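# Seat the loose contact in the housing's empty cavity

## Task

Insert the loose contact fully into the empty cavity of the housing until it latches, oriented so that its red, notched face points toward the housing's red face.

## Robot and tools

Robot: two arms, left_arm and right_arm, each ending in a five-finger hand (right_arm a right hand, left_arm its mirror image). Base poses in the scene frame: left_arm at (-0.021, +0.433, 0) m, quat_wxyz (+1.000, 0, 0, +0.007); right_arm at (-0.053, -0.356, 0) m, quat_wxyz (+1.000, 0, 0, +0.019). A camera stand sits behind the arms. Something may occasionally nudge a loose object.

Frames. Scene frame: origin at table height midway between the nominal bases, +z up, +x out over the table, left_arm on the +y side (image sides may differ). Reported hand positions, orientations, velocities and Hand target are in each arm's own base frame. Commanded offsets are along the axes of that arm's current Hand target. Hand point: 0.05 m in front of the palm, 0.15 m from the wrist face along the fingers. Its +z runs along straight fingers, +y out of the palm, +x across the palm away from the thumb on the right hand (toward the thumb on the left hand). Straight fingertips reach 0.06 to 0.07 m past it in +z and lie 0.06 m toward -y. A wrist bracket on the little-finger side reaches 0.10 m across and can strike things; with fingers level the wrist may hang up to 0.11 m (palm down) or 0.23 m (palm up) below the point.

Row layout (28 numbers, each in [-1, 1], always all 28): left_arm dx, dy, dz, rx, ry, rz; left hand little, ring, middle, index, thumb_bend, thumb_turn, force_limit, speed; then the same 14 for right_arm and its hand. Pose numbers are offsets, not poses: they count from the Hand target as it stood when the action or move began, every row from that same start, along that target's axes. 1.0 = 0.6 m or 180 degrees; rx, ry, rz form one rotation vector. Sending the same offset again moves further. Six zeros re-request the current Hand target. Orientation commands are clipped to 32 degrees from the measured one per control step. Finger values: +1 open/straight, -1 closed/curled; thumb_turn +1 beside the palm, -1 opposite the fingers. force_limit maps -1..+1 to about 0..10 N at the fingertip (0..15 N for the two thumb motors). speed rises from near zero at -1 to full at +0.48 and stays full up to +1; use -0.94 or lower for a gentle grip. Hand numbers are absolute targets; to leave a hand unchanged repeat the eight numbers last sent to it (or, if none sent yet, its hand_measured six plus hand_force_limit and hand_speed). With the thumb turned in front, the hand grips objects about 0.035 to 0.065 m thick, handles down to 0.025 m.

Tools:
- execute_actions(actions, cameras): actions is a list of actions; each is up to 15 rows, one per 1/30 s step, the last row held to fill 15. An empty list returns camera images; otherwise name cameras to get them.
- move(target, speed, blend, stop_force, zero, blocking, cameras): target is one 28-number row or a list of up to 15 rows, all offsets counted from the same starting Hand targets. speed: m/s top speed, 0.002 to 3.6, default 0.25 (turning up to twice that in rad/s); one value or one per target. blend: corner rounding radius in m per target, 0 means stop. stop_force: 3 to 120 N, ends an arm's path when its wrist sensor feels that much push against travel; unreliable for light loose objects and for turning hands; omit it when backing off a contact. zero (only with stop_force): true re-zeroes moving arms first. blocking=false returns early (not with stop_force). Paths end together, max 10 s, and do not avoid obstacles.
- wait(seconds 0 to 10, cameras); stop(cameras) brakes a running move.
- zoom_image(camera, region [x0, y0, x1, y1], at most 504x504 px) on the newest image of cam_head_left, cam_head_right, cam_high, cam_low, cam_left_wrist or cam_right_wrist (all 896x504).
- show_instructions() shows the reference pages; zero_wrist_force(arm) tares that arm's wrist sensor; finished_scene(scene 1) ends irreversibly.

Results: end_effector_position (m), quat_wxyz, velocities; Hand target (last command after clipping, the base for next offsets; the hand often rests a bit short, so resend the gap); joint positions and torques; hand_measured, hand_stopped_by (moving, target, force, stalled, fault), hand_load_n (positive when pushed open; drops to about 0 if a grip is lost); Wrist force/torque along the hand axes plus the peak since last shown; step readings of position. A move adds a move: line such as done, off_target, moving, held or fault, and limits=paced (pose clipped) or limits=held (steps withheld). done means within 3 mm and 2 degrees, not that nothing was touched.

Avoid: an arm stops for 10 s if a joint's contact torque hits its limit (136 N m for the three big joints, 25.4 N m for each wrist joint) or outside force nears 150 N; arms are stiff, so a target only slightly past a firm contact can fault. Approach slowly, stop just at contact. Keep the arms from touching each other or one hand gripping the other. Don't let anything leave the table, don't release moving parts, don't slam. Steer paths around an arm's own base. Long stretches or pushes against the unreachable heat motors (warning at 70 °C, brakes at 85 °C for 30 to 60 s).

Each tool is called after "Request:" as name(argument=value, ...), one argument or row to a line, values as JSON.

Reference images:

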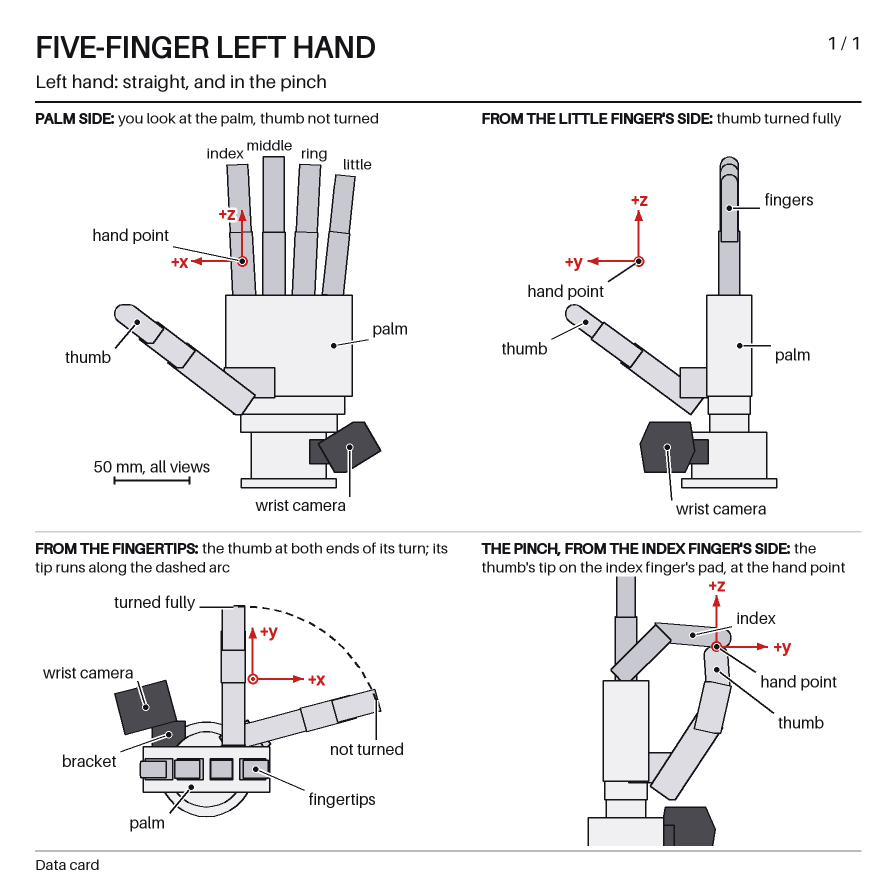

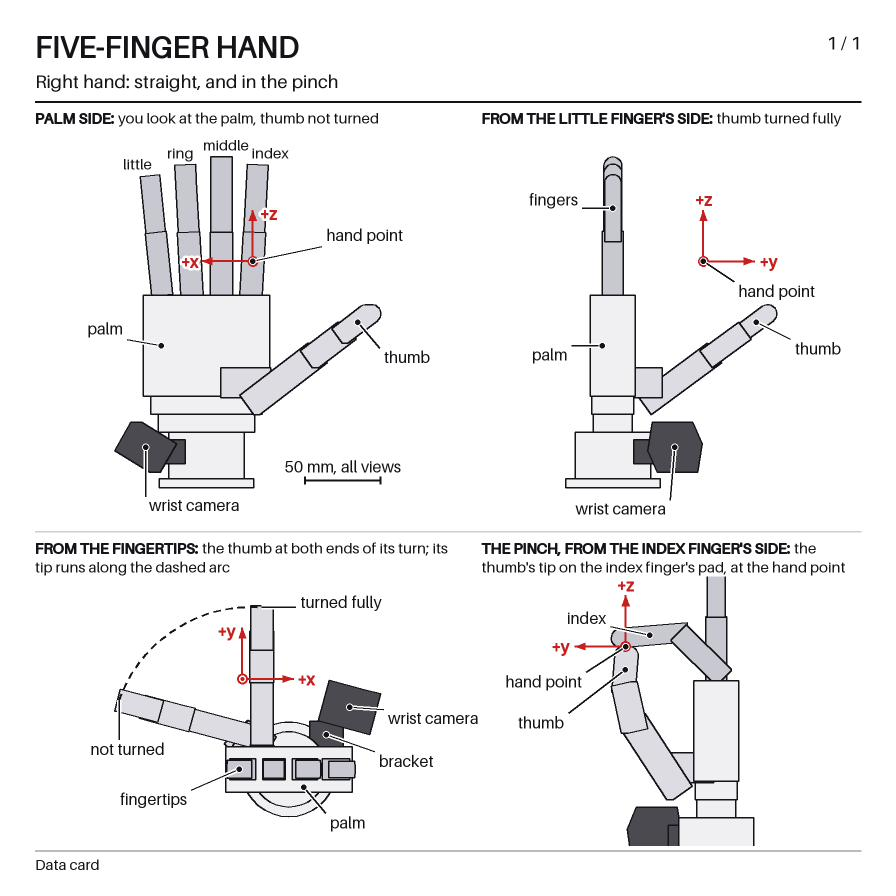

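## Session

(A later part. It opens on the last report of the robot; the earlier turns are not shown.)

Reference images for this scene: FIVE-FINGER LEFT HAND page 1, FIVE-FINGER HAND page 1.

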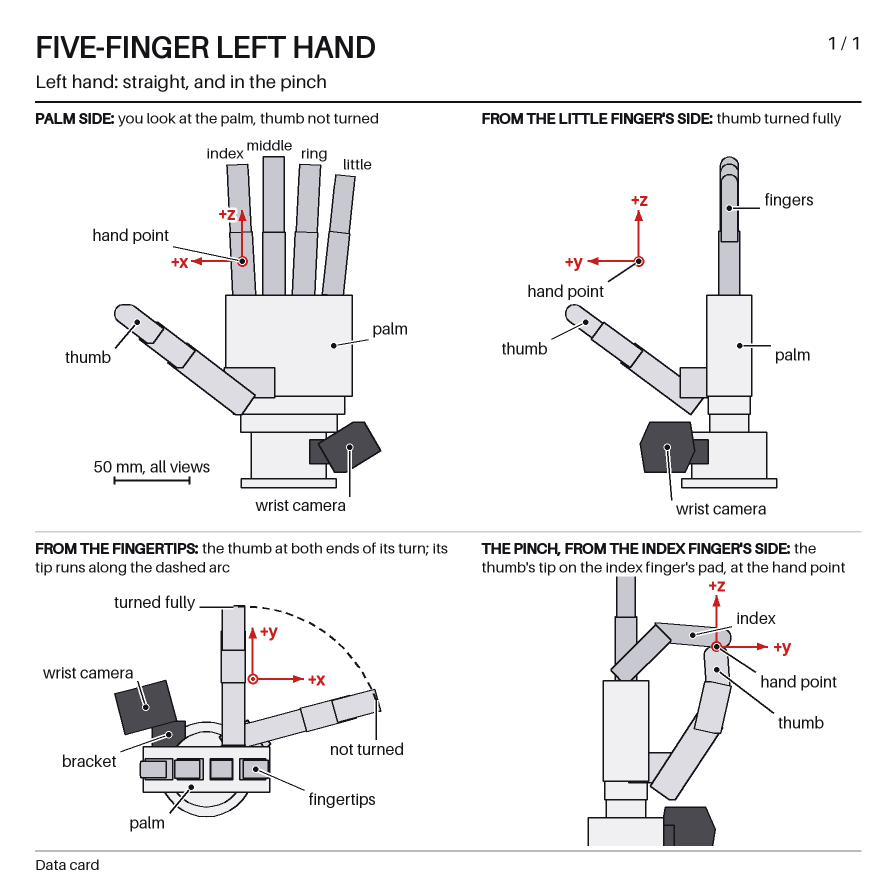

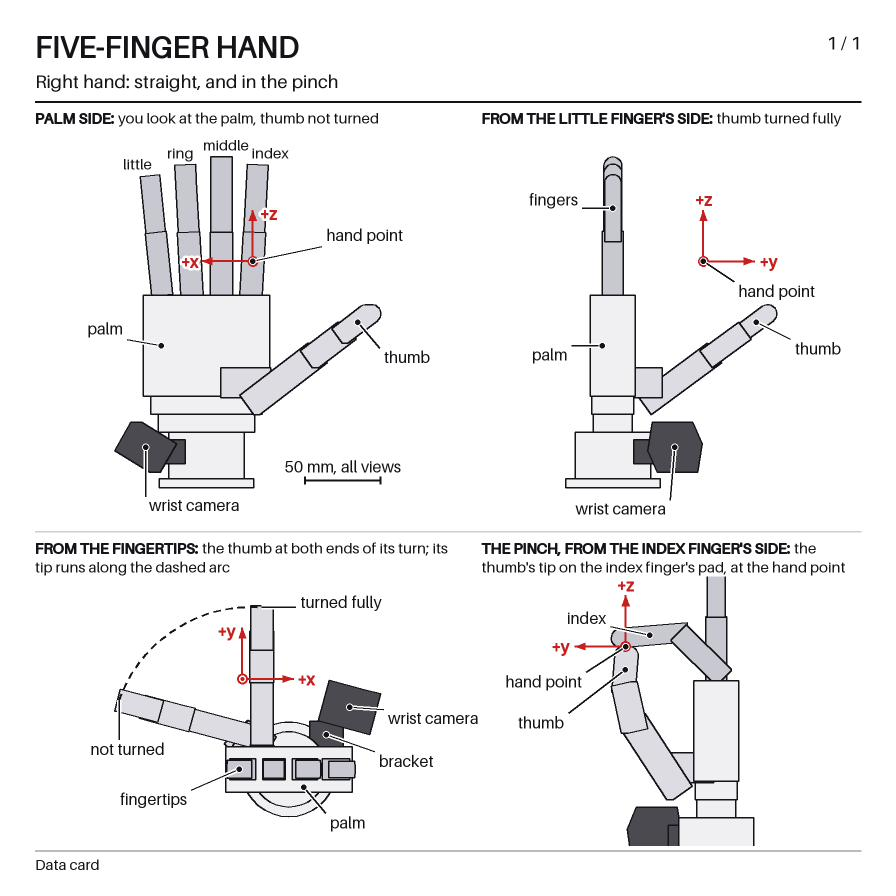

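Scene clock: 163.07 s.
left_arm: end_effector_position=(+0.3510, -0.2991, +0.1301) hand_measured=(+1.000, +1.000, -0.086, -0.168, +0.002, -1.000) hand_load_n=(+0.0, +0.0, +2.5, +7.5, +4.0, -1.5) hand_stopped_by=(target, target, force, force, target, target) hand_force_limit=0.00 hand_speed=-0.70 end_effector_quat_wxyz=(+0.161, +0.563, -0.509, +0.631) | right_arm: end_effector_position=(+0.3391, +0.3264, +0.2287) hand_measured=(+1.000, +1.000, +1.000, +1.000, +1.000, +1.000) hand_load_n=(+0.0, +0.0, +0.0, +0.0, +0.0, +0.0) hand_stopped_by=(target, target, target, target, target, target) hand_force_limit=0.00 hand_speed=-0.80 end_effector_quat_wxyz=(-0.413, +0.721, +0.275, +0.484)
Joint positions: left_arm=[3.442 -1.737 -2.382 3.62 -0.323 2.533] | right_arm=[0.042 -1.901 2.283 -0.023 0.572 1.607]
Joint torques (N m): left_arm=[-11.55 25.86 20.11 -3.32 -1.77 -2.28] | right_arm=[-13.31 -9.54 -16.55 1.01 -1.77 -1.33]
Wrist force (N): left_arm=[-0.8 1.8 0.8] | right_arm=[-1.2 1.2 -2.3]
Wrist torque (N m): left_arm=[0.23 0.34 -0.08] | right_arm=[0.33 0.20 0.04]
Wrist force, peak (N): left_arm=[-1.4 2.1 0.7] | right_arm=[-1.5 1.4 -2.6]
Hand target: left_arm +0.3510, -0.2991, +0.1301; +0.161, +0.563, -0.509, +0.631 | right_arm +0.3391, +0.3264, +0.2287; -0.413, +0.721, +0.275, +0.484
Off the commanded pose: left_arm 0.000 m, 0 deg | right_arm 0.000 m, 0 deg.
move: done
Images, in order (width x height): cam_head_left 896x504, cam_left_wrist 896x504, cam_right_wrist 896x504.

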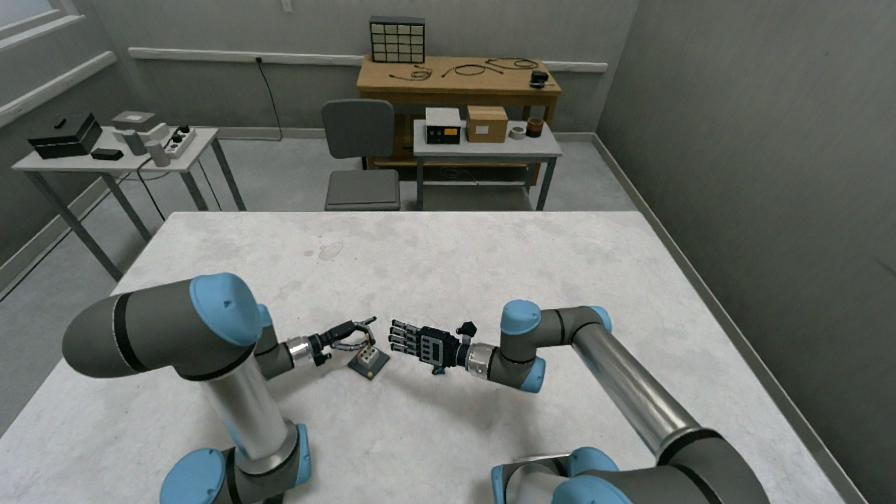

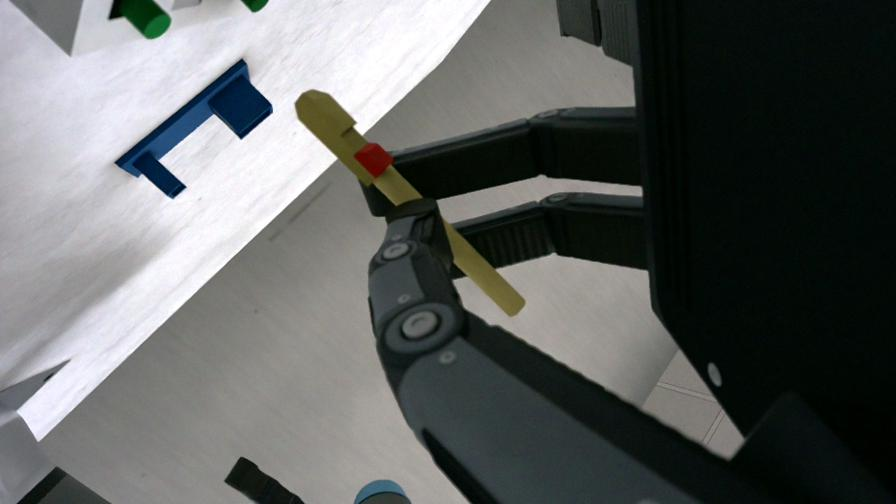

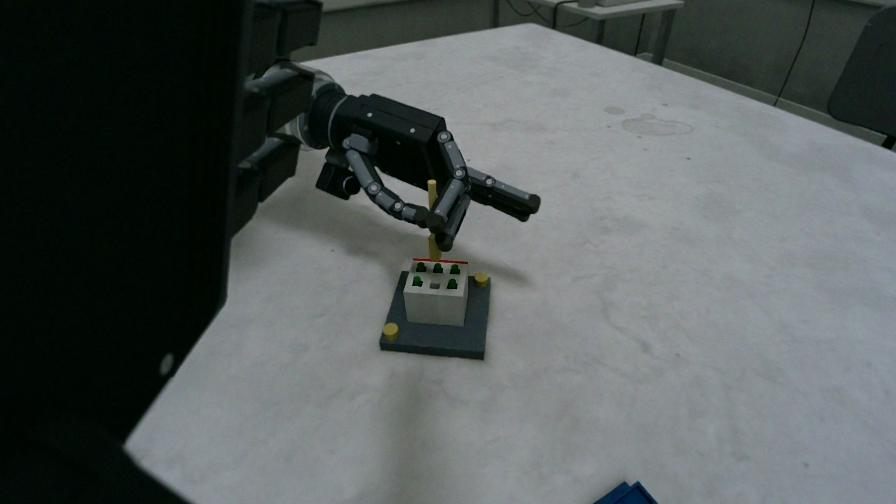

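Request:
zoom_image(
  camera="cam_left_wrist",
  region=[0, 0, 360, 220],
)

Request:
zoom_image(
  camera="cam_head_left",
  region=[340, 300, 400, 390],
)

Scaled by 1.400.

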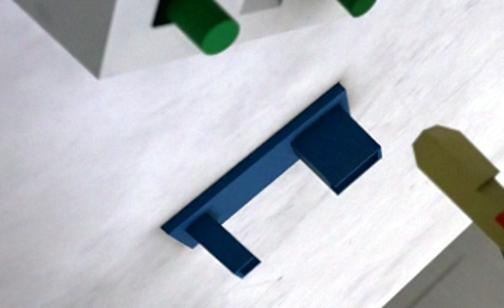

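Scaled by 5.600.

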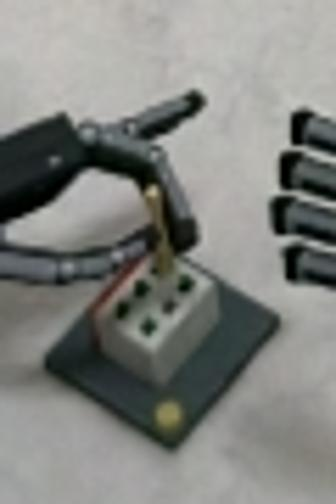

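Request:
zoom_image(
  camera="cam_left_wrist",
  region=[0, 0, 300, 80],
)

Scaled by 1.680.

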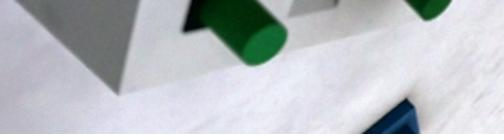

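Request:
move(
  target=[-0.0175,0.0103,0,0,0,0,1,1,-0.6,-0.6,0.0,-1,0.0,-0.7,0,0,0,0,0,0,1,1,1,1,1,1,0,-0.8],
  speed=0.03,
  stop_force=4,
  cameras=["cam_right_wrist", "cam_left_wrist"],
)

Request:
zoom_image(
  camera="cam_right_wrist",
  region=[400, 220, 480, 310],
)

Request:
zoom_image(
  camera="cam_left_wrist",
  region=[80, 0, 380, 200],
)

Scene clock: 173.13 s.
left_arm: end_effector_position=(+0.3495, -0.2979, +0.1180) hand_measured=(+1.000, +1.000, -0.086, -0.168, +0.002, -1.000) hand_load_n=(+0.0, +0.0, +2.5, +7.5, +3.5, -1.5) hand_stopped_by=(target, target, force, force, target, target) hand_force_limit=0.00 hand_speed=-0.70 end_effector_quat_wxyz=(+0.161, +0.563, -0.509, +0.631) | right_arm: end_effector_position=(+0.3391, +0.3264, +0.2287) hand_measured=(+1.000, +1.000, +1.000, +1.000, +1.000, +1.000) hand_load_n=(+0.0, +0.0, +0.0, +0.0, +0.0, +0.0) hand_stopped_by=(target, target, target, target, target, target) hand_force_limit=0.00 hand_speed=-0.80 end_effector_quat_wxyz=(-0.413, +0.721, +0.275, +0.484)
Joint positions: left_arm=[3.448 -1.771 -2.394 3.657 -0.317 2.543] | right_arm=[0.042 -1.901 2.283 -0.023 0.572 1.607]
Joint torques (N m): left_arm=[-10.94 27.4 19.4 -3.31 -1.77 -2.06] | right_arm=[-11.02 0.26 -24.34 1.8 -1.83 -1.26]
Wrist force (N): left_arm=[-0.9 1.6 0.5] | right_arm=[-1.0 1.1 -2.0]
Wrist torque (N m): left_arm=[0.21 0.34 -0.23] | right_arm=[0.30 0.18 0.05]
Wrist force, peak (N): left_arm=[-1.0 1.9 0.9] | right_arm=[-1.5 1.3 -2.6]
Hand target: left_arm +0.3495, -0.2979, +0.1180; +0.161, +0.563, -0.509, +0.631 | right_arm +0.3391, +0.3264, +0.2287; -0.413, +0.721, +0.275, +0.484
Off the commanded pose: left_arm 0.000 m, 0 deg | right_arm 0.000 m, 0 deg.
move: done
Images, in order (width x height): cam_left_wrist 896x504, cam_right_wrist 896x504.

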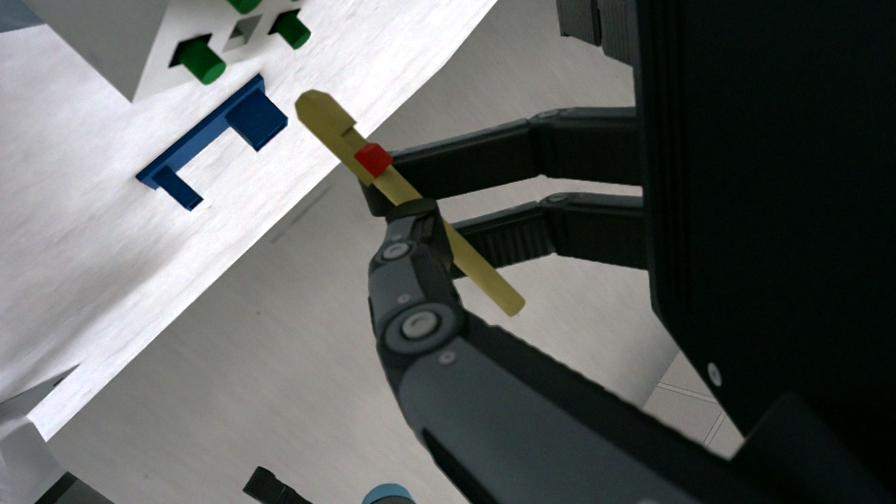

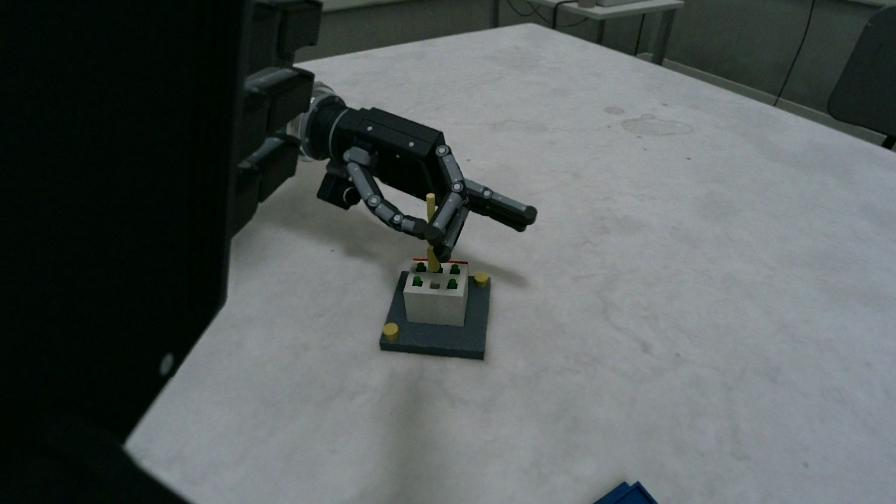

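Scaled by 5.600.

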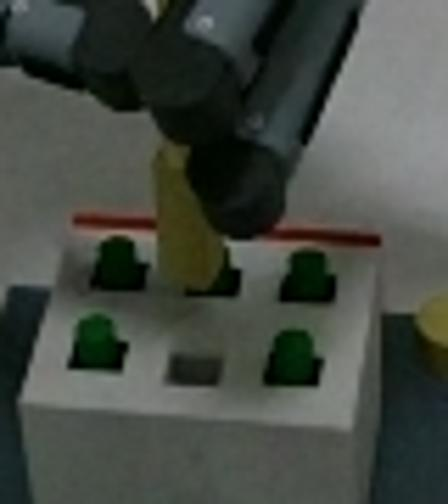

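Scaled by 1.680.

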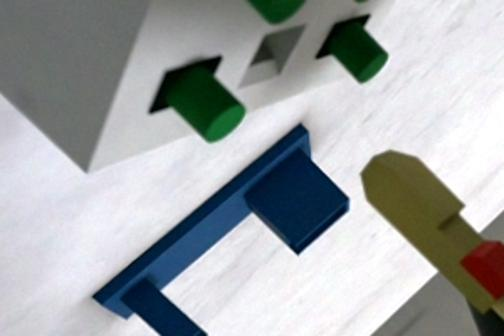

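Request:
move(
  target=[-0.0175,0.0092,0.003,0,0,0,1,1,-0.6,-0.6,0.0,-1,0.0,-0.7,0,0,0,0,0,0,1,1,1,1,1,1,0,-0.8],
  speed=0.03,
  stop_force=4,
  cameras=["cam_right_wrist", "cam_left_wrist"],
)

Request:
zoom_image(
  camera="cam_right_wrist",
  region=[400, 220, 480, 310],
)

Request:
zoom_image(
  camera="cam_left_wrist",
  region=[120, 0, 420, 200],
)

Scene clock: 176.83 s.
left_arm: end_effector_position=(+0.3495, -0.2979, +0.1060) hand_measured=(+1.000, +1.000, -0.086, -0.168, +0.002, -1.000) hand_load_n=(+0.0, +0.0, +2.5, +7.0, +4.0, -1.5) hand_stopped_by=(target, target, force, force, target, target) hand_force_limit=0.00 hand_speed=-0.70 end_effector_quat_wxyz=(+0.161, +0.563, -0.509, +0.631) | right_arm: end_effector_position=(+0.3391, +0.3264, +0.2287) hand_measured=(+1.000, +1.000, +1.000, +1.000, +1.000, +1.000) hand_load_n=(+0.0, -0.5, +0.0, +0.0, +0.0, +0.0) hand_stopped_by=(target, target, target, target, target, target) hand_force_limit=0.00 hand_speed=-0.80 end_effector_quat_wxyz=(-0.413, +0.721, +0.275, +0.484)
Joint positions: left_arm=[3.449 -1.808 -2.402 3.701 -0.317 2.543] | right_arm=[0.042 -1.901 2.283 -0.023 0.572 1.607]
Joint torques (N m): left_arm=[11.18 28.08 19.1 -3.23 3.14 -2.09] | right_arm=[-8.02 0.19 -25.66 1.91 -1.8 -1.09]
Wrist force (N): left_arm=[-0.8 1.7 0.8] | right_arm=[-1.2 1.4 -2.0]
Wrist torque (N m): left_arm=[0.20 0.33 -0.21] | right_arm=[0.35 0.19 0.06]
Wrist force, peak (N): left_arm=[-1.0 2.0 0.9] | right_arm=[-1.6 1.5 -2.5]
Hand target: left_arm +0.3495, -0.2979, +0.1060; +0.161, +0.563, -0.509, +0.631 | right_arm +0.3391, +0.3264, +0.2287; -0.413, +0.721, +0.275, +0.484
Off the commanded pose: left_arm 0.000 m, 0 deg | right_arm 0.000 m, 0 deg.
move: done
Images, in order (width x height): cam_left_wrist 896x504, cam_right_wrist 896x504.

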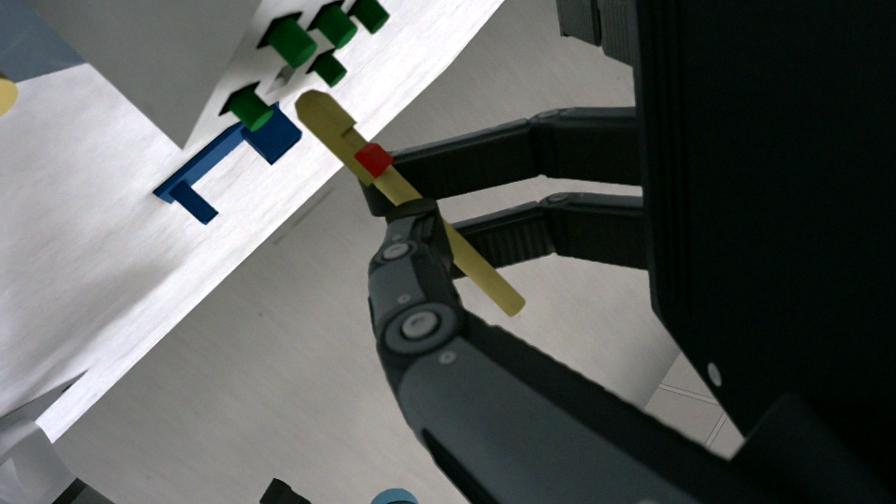

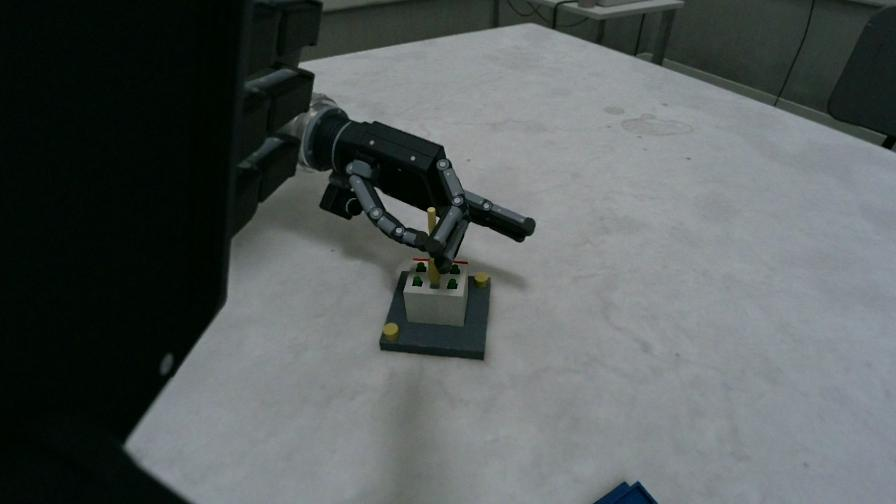

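Scaled by 5.600.

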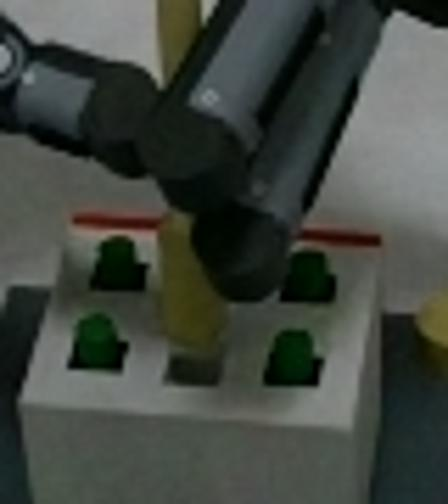

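Scaled by 1.680.

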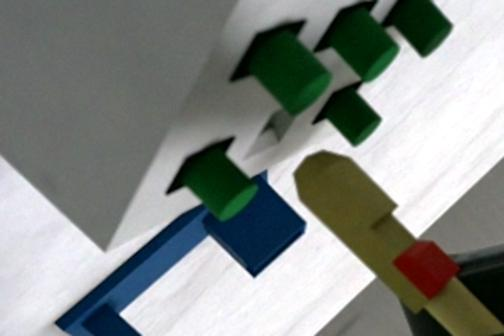

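Request:
zoom_image(
  camera="cam_left_wrist",
  region=[230, 30, 390, 140],
)

Request:
zoom_image(
  camera="cam_right_wrist",
  region=[415, 250, 455, 300],
)

Scaled by 3.150.

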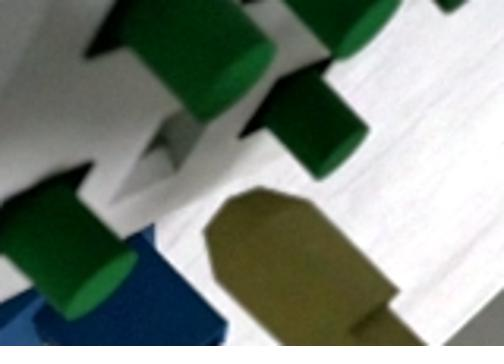

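Scaled by 10.080.

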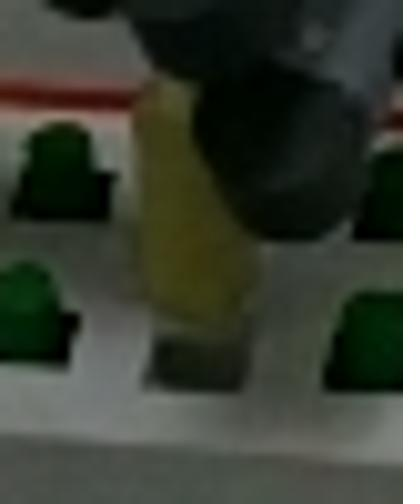

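Request:
move(
  target=[-0.0139,0.0093,0.0026,0,0,0,1,1,-0.6,-0.6,0.0,-1,0.0,-0.7,0,0,0,0,0,0,1,1,1,1,1,1,0,-0.8],
  speed=0.01,
  stop_force=3,
  cameras=["cam_right_wrist", "cam_left_wrist"],
)

Request:
zoom_image(
  camera="cam_right_wrist",
  region=[400, 220, 480, 310],
)

Request:
zoom_image(
  camera="cam_left_wrist",
  region=[200, 30, 400, 170],
)

Scene clock: 187.13 s.
left_arm: end_effector_position=(+0.3486, -0.2985, +0.0959) hand_measured=(+1.000, +1.000, -0.086, -0.168, +0.002, -1.000) hand_load_n=(+0.0, +0.0, +1.0, +8.5, +4.5, +0.0) hand_stopped_by=(target, target, force, force, target, target) hand_force_limit=0.00 hand_speed=-0.70 end_effector_quat_wxyz=(+0.161, +0.563, -0.509, +0.631) | right_arm: end_effector_position=(+0.3391, +0.3264, +0.2287) hand_measured=(+1.000, +1.000, +1.000, +1.000, +1.000, +1.000) hand_load_n=(+0.0, +0.0, +0.0, +0.0, +0.0, +0.0) hand_stopped_by=(target, target, target, target, target, target) hand_force_limit=0.00 hand_speed=-0.80 end_effector_quat_wxyz=(-0.413, +0.721, +0.275, +0.484)
Joint positions: left_arm=[3.447 -1.837 -2.411 3.741 -0.318 2.541] | right_arm=[0.042 -1.901 2.283 -0.023 0.572 1.607]
Joint torques (N m): left_arm=[-9.33 28.05 12.33 -3.27 -0.74 -1.18] | right_arm=[-5.27 0.6 -27.21 1.84 -1.76 -1.1]
Wrist force (N): left_arm=[-1.6 2.0 -0.4] | right_arm=[-1.6 1.4 -2.3]
Wrist torque (N m): left_arm=[0.18 0.27 -0.10] | right_arm=[0.36 0.26 0.04]
Wrist force, peak (N): left_arm=[-1.6 2.0 -0.4] | right_arm=[-1.3 1.3 -2.6]
Hand target: left_arm +0.3486, -0.2985, +0.0959; +0.161, +0.563, -0.509, +0.631 | right_arm +0.3391, +0.3264, +0.2287; -0.413, +0.721, +0.275, +0.484
Off the commanded pose: left_arm 0.000 m, 0 deg | right_arm 0.000 m, 0 deg.
move: done
Images, in order (width x height): cam_left_wrist 896x504, cam_right_wrist 896x504.

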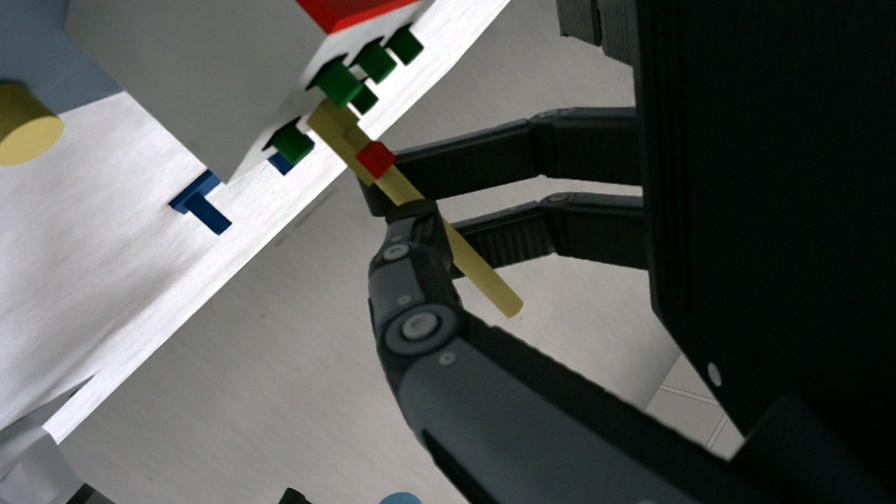

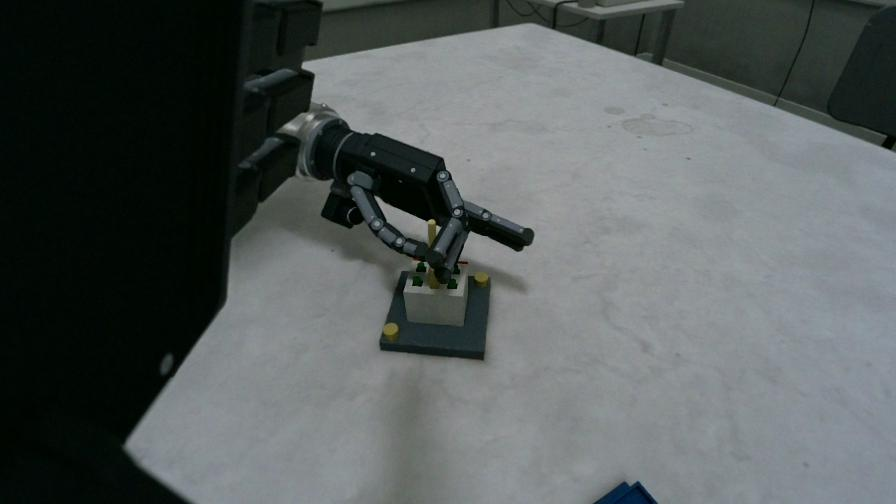

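Scaled by 5.600.

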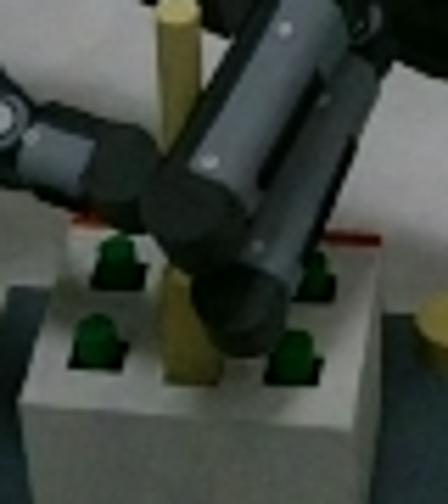

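Scaled by 2.520.

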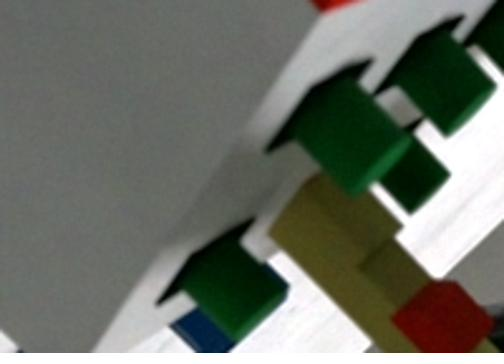

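Request:
move(
  target=[-0.0102,0.0054,0.0018,0,0,0,1,1,-0.6,-0.6,0.0,-1,0.0,-0.7,0,0,0,0,0,0,1,1,1,1,1,1,0,-0.8],
  speed=0.01,
  stop_force=4,
  cameras=["cam_right_wrist", "cam_left_wrist"],
)

Request:
zoom_image(
  camera="cam_right_wrist",
  region=[400, 220, 480, 310],
)

Request:
zoom_image(
  camera="cam_left_wrist",
  region=[230, 30, 430, 230],
)

Scene clock: 191.43 s.
left_arm: end_effector_position=(+0.3486, -0.2985, +0.0889) hand_measured=(+1.000, +1.000, -0.086, -0.168, +0.002, -1.000) hand_load_n=(+0.0, +0.0, +1.0, +8.0, +5.0, +1.0) hand_stopped_by=(target, target, force, force, target, target) hand_force_limit=0.00 hand_speed=-0.70 end_effector_quat_wxyz=(+0.161, +0.563, -0.509, +0.631) | right_arm: end_effector_position=(+0.3391, +0.3264, +0.2287) hand_measured=(+1.000, +1.000, +1.000, +1.000, +1.000, +1.000) hand_load_n=(+0.0, +0.0, +0.0, +0.0, +0.0, +0.0) hand_stopped_by=(target, target, target, target, target, target) hand_force_limit=0.00 hand_speed=-0.80 end_effector_quat_wxyz=(-0.413, +0.721, +0.275, +0.484)
Joint positions: left_arm=[3.447 -1.859 -2.414 3.767 -0.318 2.541] | right_arm=[0.042 -1.901 2.283 -0.023 0.572 1.607]
Joint torques (N m): left_arm=[-12.34 29.52 4.9 -3.17 -1.95 -2.09] | right_arm=[-2.45 -0.6 -26.54 1.79 -1.72 -1.33]
Wrist force (N): left_arm=[-0.8 1.9 -1.3] | right_arm=[-1.2 1.2 -2.4]
Wrist torque (N m): left_arm=[0.20 0.24 -0.10] | right_arm=[0.33 0.22 0.04]
Wrist force, peak (N): left_arm=[-1.7 2.4 -0.4] | right_arm=[-1.6 1.6 -2.3]
Hand target: left_arm +0.3486, -0.2985, +0.0889; +0.161, +0.563, -0.509, +0.631 | right_arm +0.3391, +0.3264, +0.2287; -0.413, +0.721, +0.275, +0.484
Off the commanded pose: left_arm 0.000 m, 0 deg | right_arm 0.000 m, 0 deg.
move: done
Images, in order (width x height): cam_left_wrist 896x504, cam_right_wrist 896x504.

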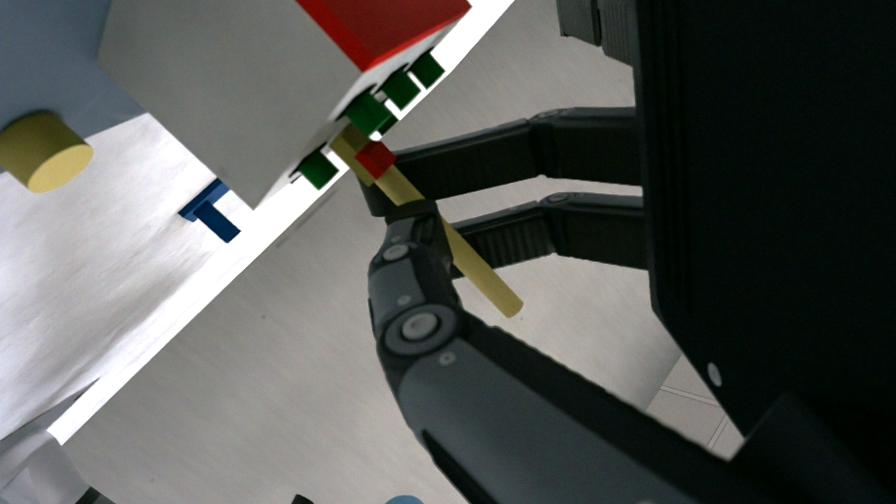

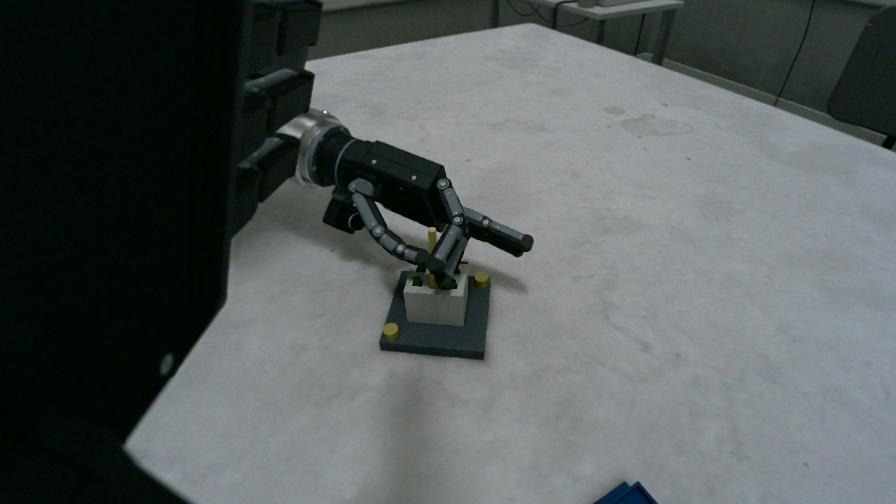

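Scaled by 5.600.

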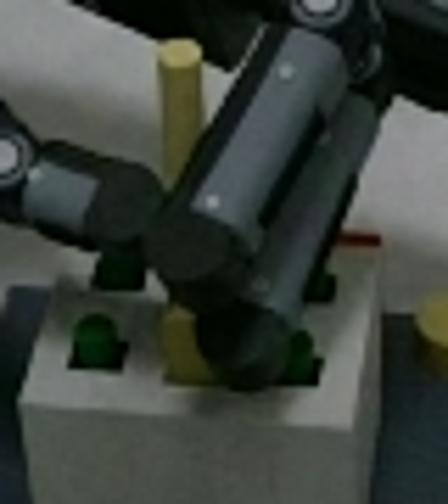

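Scaled by 2.520.

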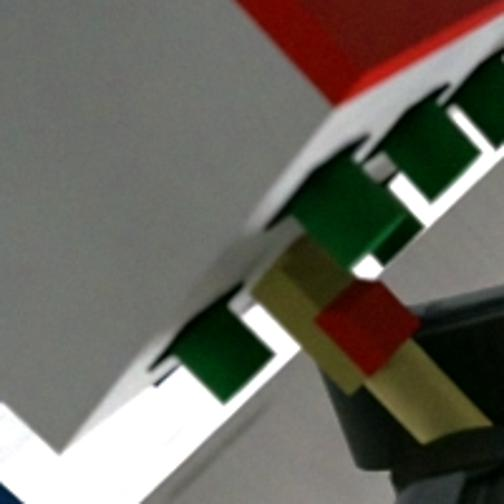

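Request:
move(
  target=[0,0,0,0,0,0,1,1,0.02,-0.06,0.0,-1,-0.5,-0.7,0,0,0,0,0,0,1,1,1,1,1,1,0,-0.8],
  cameras=["cam_right_wrist", "cam_left_wrist"],
)

Request:
zoom_image(
  camera="cam_right_wrist",
  region=[400, 220, 480, 310],
)

Request:
zoom_image(
  camera="cam_left_wrist",
  region=[260, 60, 560, 340],
)

Scene clock: 192.90 s.
left_arm: end_effector_position=(+0.3486, -0.2985, +0.0889) hand_measured=(+1.000, +1.000, +0.020, -0.060, +0.000, -1.000) hand_load_n=(+0.0, +0.0, +0.0, +0.0, +0.5, +0.0) hand_stopped_by=(target, target, target, target, target, target) hand_force_limit=-0.50 hand_speed=-0.70 end_effector_quat_wxyz=(+0.161, +0.563, -0.509, +0.631) | right_arm: end_effector_position=(+0.3391, +0.3264, +0.2287) hand_measured=(+1.000, +1.000, +1.000, +1.000, +1.000, +1.000) hand_load_n=(+0.0, +0.0, +0.0, +0.0, +0.0, +0.0) hand_stopped_by=(target, target, target, target, target, target) hand_force_limit=0.00 hand_speed=-0.80 end_effector_quat_wxyz=(-0.413, +0.721, +0.275, +0.484)
Joint positions: left_arm=[3.447 -1.859 -2.414 3.767 -0.318 2.541] | right_arm=[0.042 -1.901 2.283 -0.023 0.572 1.607]
Joint torques (N m): left_arm=[-12 28.59 14.32 -2.9 -1.65 -1.98] | right_arm=[-2.01 0.57 -26.62 2.03 -1.65 -1.09]
Wrist force (N): left_arm=[-0.8 1.7 0.6] | right_arm=[-1.5 1.2 -2.3]
Wrist torque (N m): left_arm=[0.22 0.33 -0.09] | right_arm=[0.33 0.24 0.03]
Wrist force, peak (N): left_arm=[-1.4 2.5 -0.8] | right_arm=[-1.4 1.2 -2.6]
Hand target: left_arm +0.3486, -0.2985, +0.0889; +0.161, +0.563, -0.509, +0.631 | right_arm +0.3391, +0.3264, +0.2287; -0.413, +0.721, +0.275, +0.484
Off the commanded pose: left_arm 0.000 m, 0 deg | right_arm 0.000 m, 0 deg.
move: done
Images, in order (width x height): cam_left_wrist 896x504, cam_right_wrist 896x504.

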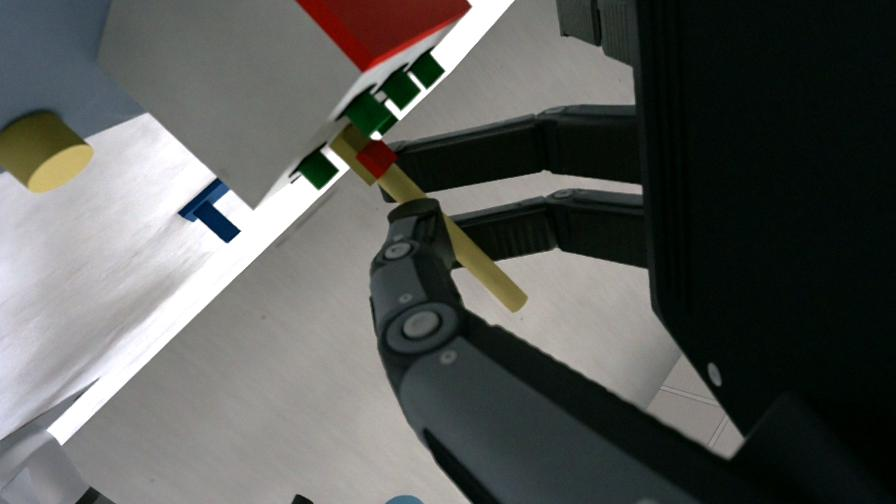

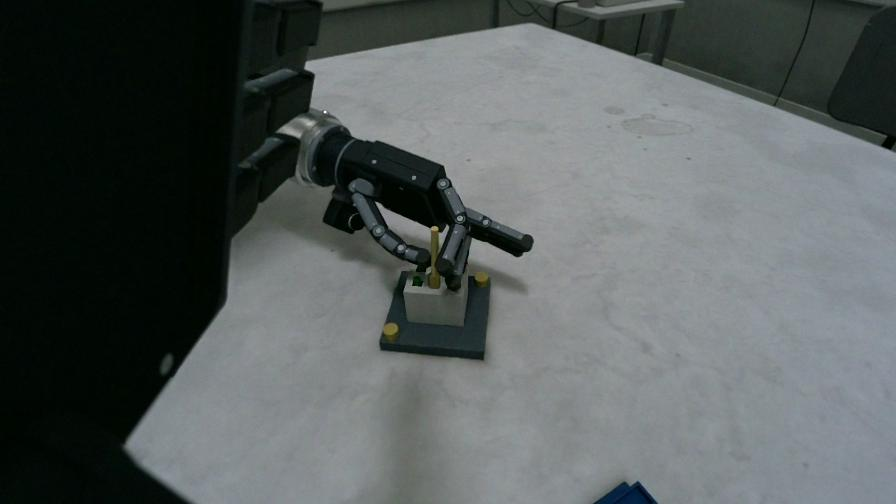

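Scaled by 5.600.

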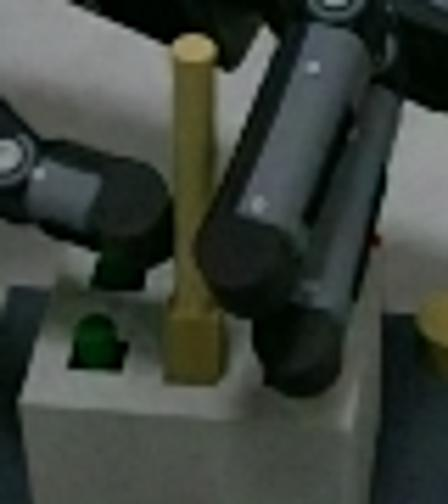

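Scaled by 1.680.

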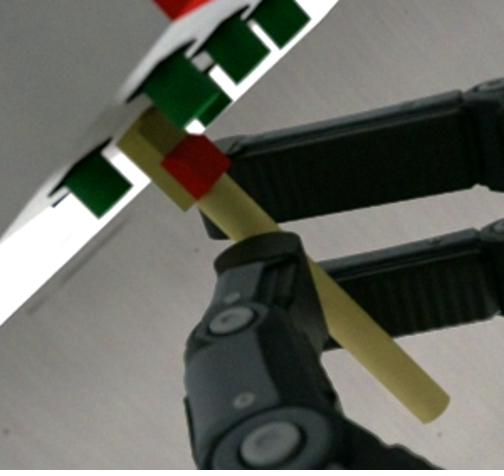

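Request:
move(
  target=[
    [0,0,0,0,0,0,1,1,0.1,0.0,0.0,-1,-0.5,-0.7,0,0,0,0,0,0,1,1,1,1,1,1,0,-0.8],
    [0.0000,0.0014,-0.0036,0,0,0,1,1,0.1,0.0,0.0,-1,-0.5,-0.7,0,0,0,0,0,0,1,1,1,1,1,1,0,-0.8],
    [0.0262,-0.0124,-0.0082,0,0,0,1,1,0.1,0.0,0.0,-1,-0.5,-0.7,0,0,0,0,0,0,1,1,1,1,1,1,0,-0.8],
  ],
  speed=0.02,
  cameras=["cam_right_wrist", "cam_left_wrist"],
)

Request:
zoom_image(
  camera="cam_right_wrist",
  region=[400, 200, 480, 310],
)

Request:
zoom_image(
  camera="cam_left_wrist",
  region=[260, 60, 560, 340],
)

Scene clock: 196.33 s.
left_arm: end_effector_position=(+0.3468, -0.2971, +0.1069) hand_measured=(+1.000, +1.000, +0.100, +0.000, +0.000, -1.000) hand_load_n=(+0.0, +0.0, +0.0, +0.0, +0.0, +0.0) hand_stopped_by=(target, target, target, target, target, target) hand_force_limit=-0.50 hand_speed=-0.70 end_effector_quat_wxyz=(+0.161, +0.563, -0.509, +0.631) | right_arm: end_effector_position=(+0.3391, +0.3264, +0.2287) hand_measured=(+1.000, +1.000, +1.000, +1.000, +1.000, +1.000) hand_load_n=(+0.0, -0.5, +0.0, +0.0, +0.0, +0.0) hand_stopped_by=(target, target, target, target, target, target) hand_force_limit=0.00 hand_speed=-0.80 end_effector_quat_wxyz=(-0.413, +0.721, +0.275, +0.484)
Joint positions: left_arm=[3.455 -1.802 -2.408 3.692 -0.311 2.554] | right_arm=[0.042 -1.901 2.283 -0.023 0.572 1.607]
Joint torques (N m): left_arm=[-7.47 12.14 12.16 1.6 -1.63 2.23] | right_arm=[0.14 -0.14 -27.19 1.91 -1.85 -1.27]
Wrist force (N): left_arm=[-1.0 1.7 0.6] | right_arm=[-1.3 1.2 -2.3]
Wrist torque (N m): left_arm=[0.23 0.37 -0.29] | right_arm=[0.34 0.24 0.04]
Wrist force, peak (N): left_arm=[-1.1 2.0 0.9] | right_arm=[-1.5 1.4 -2.5]
Hand target: left_arm +0.3468, -0.2971, +0.1069; +0.161, +0.563, -0.509, +0.631 | right_arm +0.3391, +0.3264, +0.2287; -0.413, +0.721, +0.275, +0.484
Off the commanded pose: left_arm 0.000 m, 0 deg | right_arm 0.000 m, 0 deg.
move: done
Images, in order (width x height): cam_left_wrist 896x504, cam_right_wrist 896x504.

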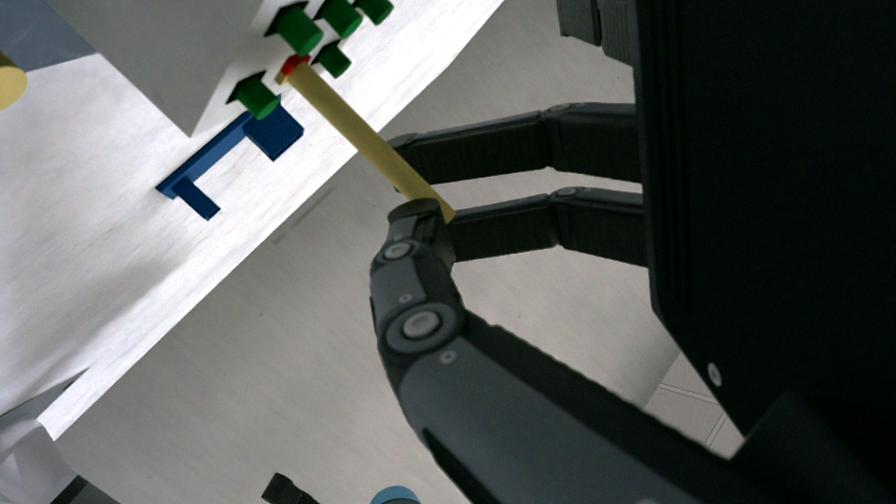

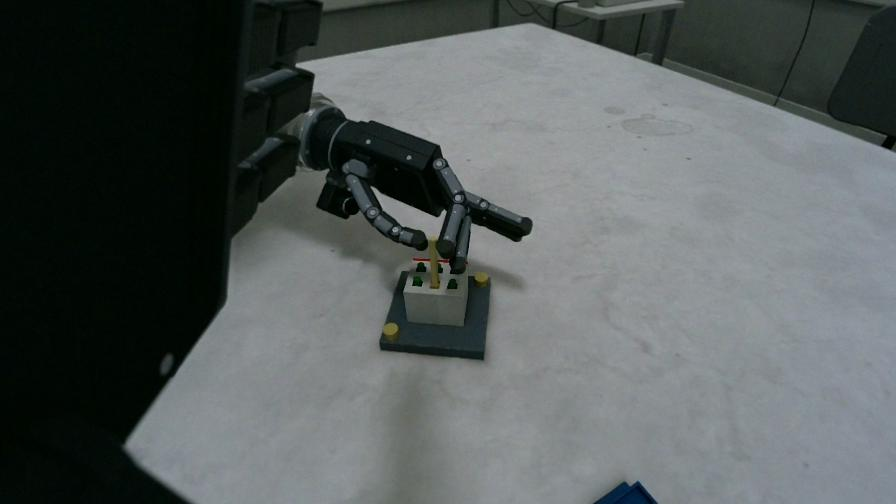

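Scaled by 4.582.

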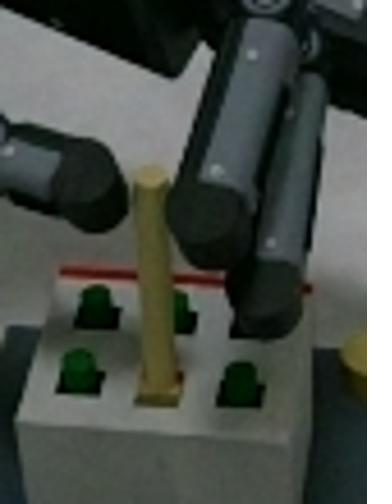

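Scaled by 1.680.

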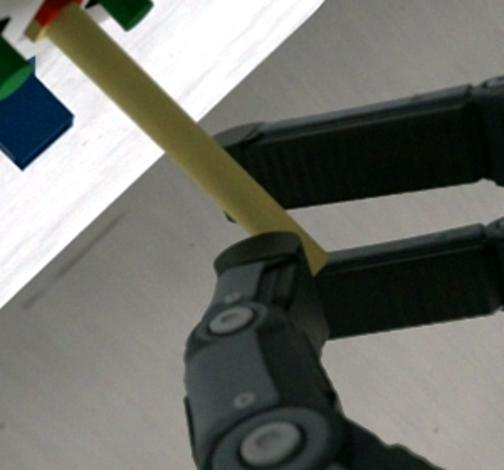

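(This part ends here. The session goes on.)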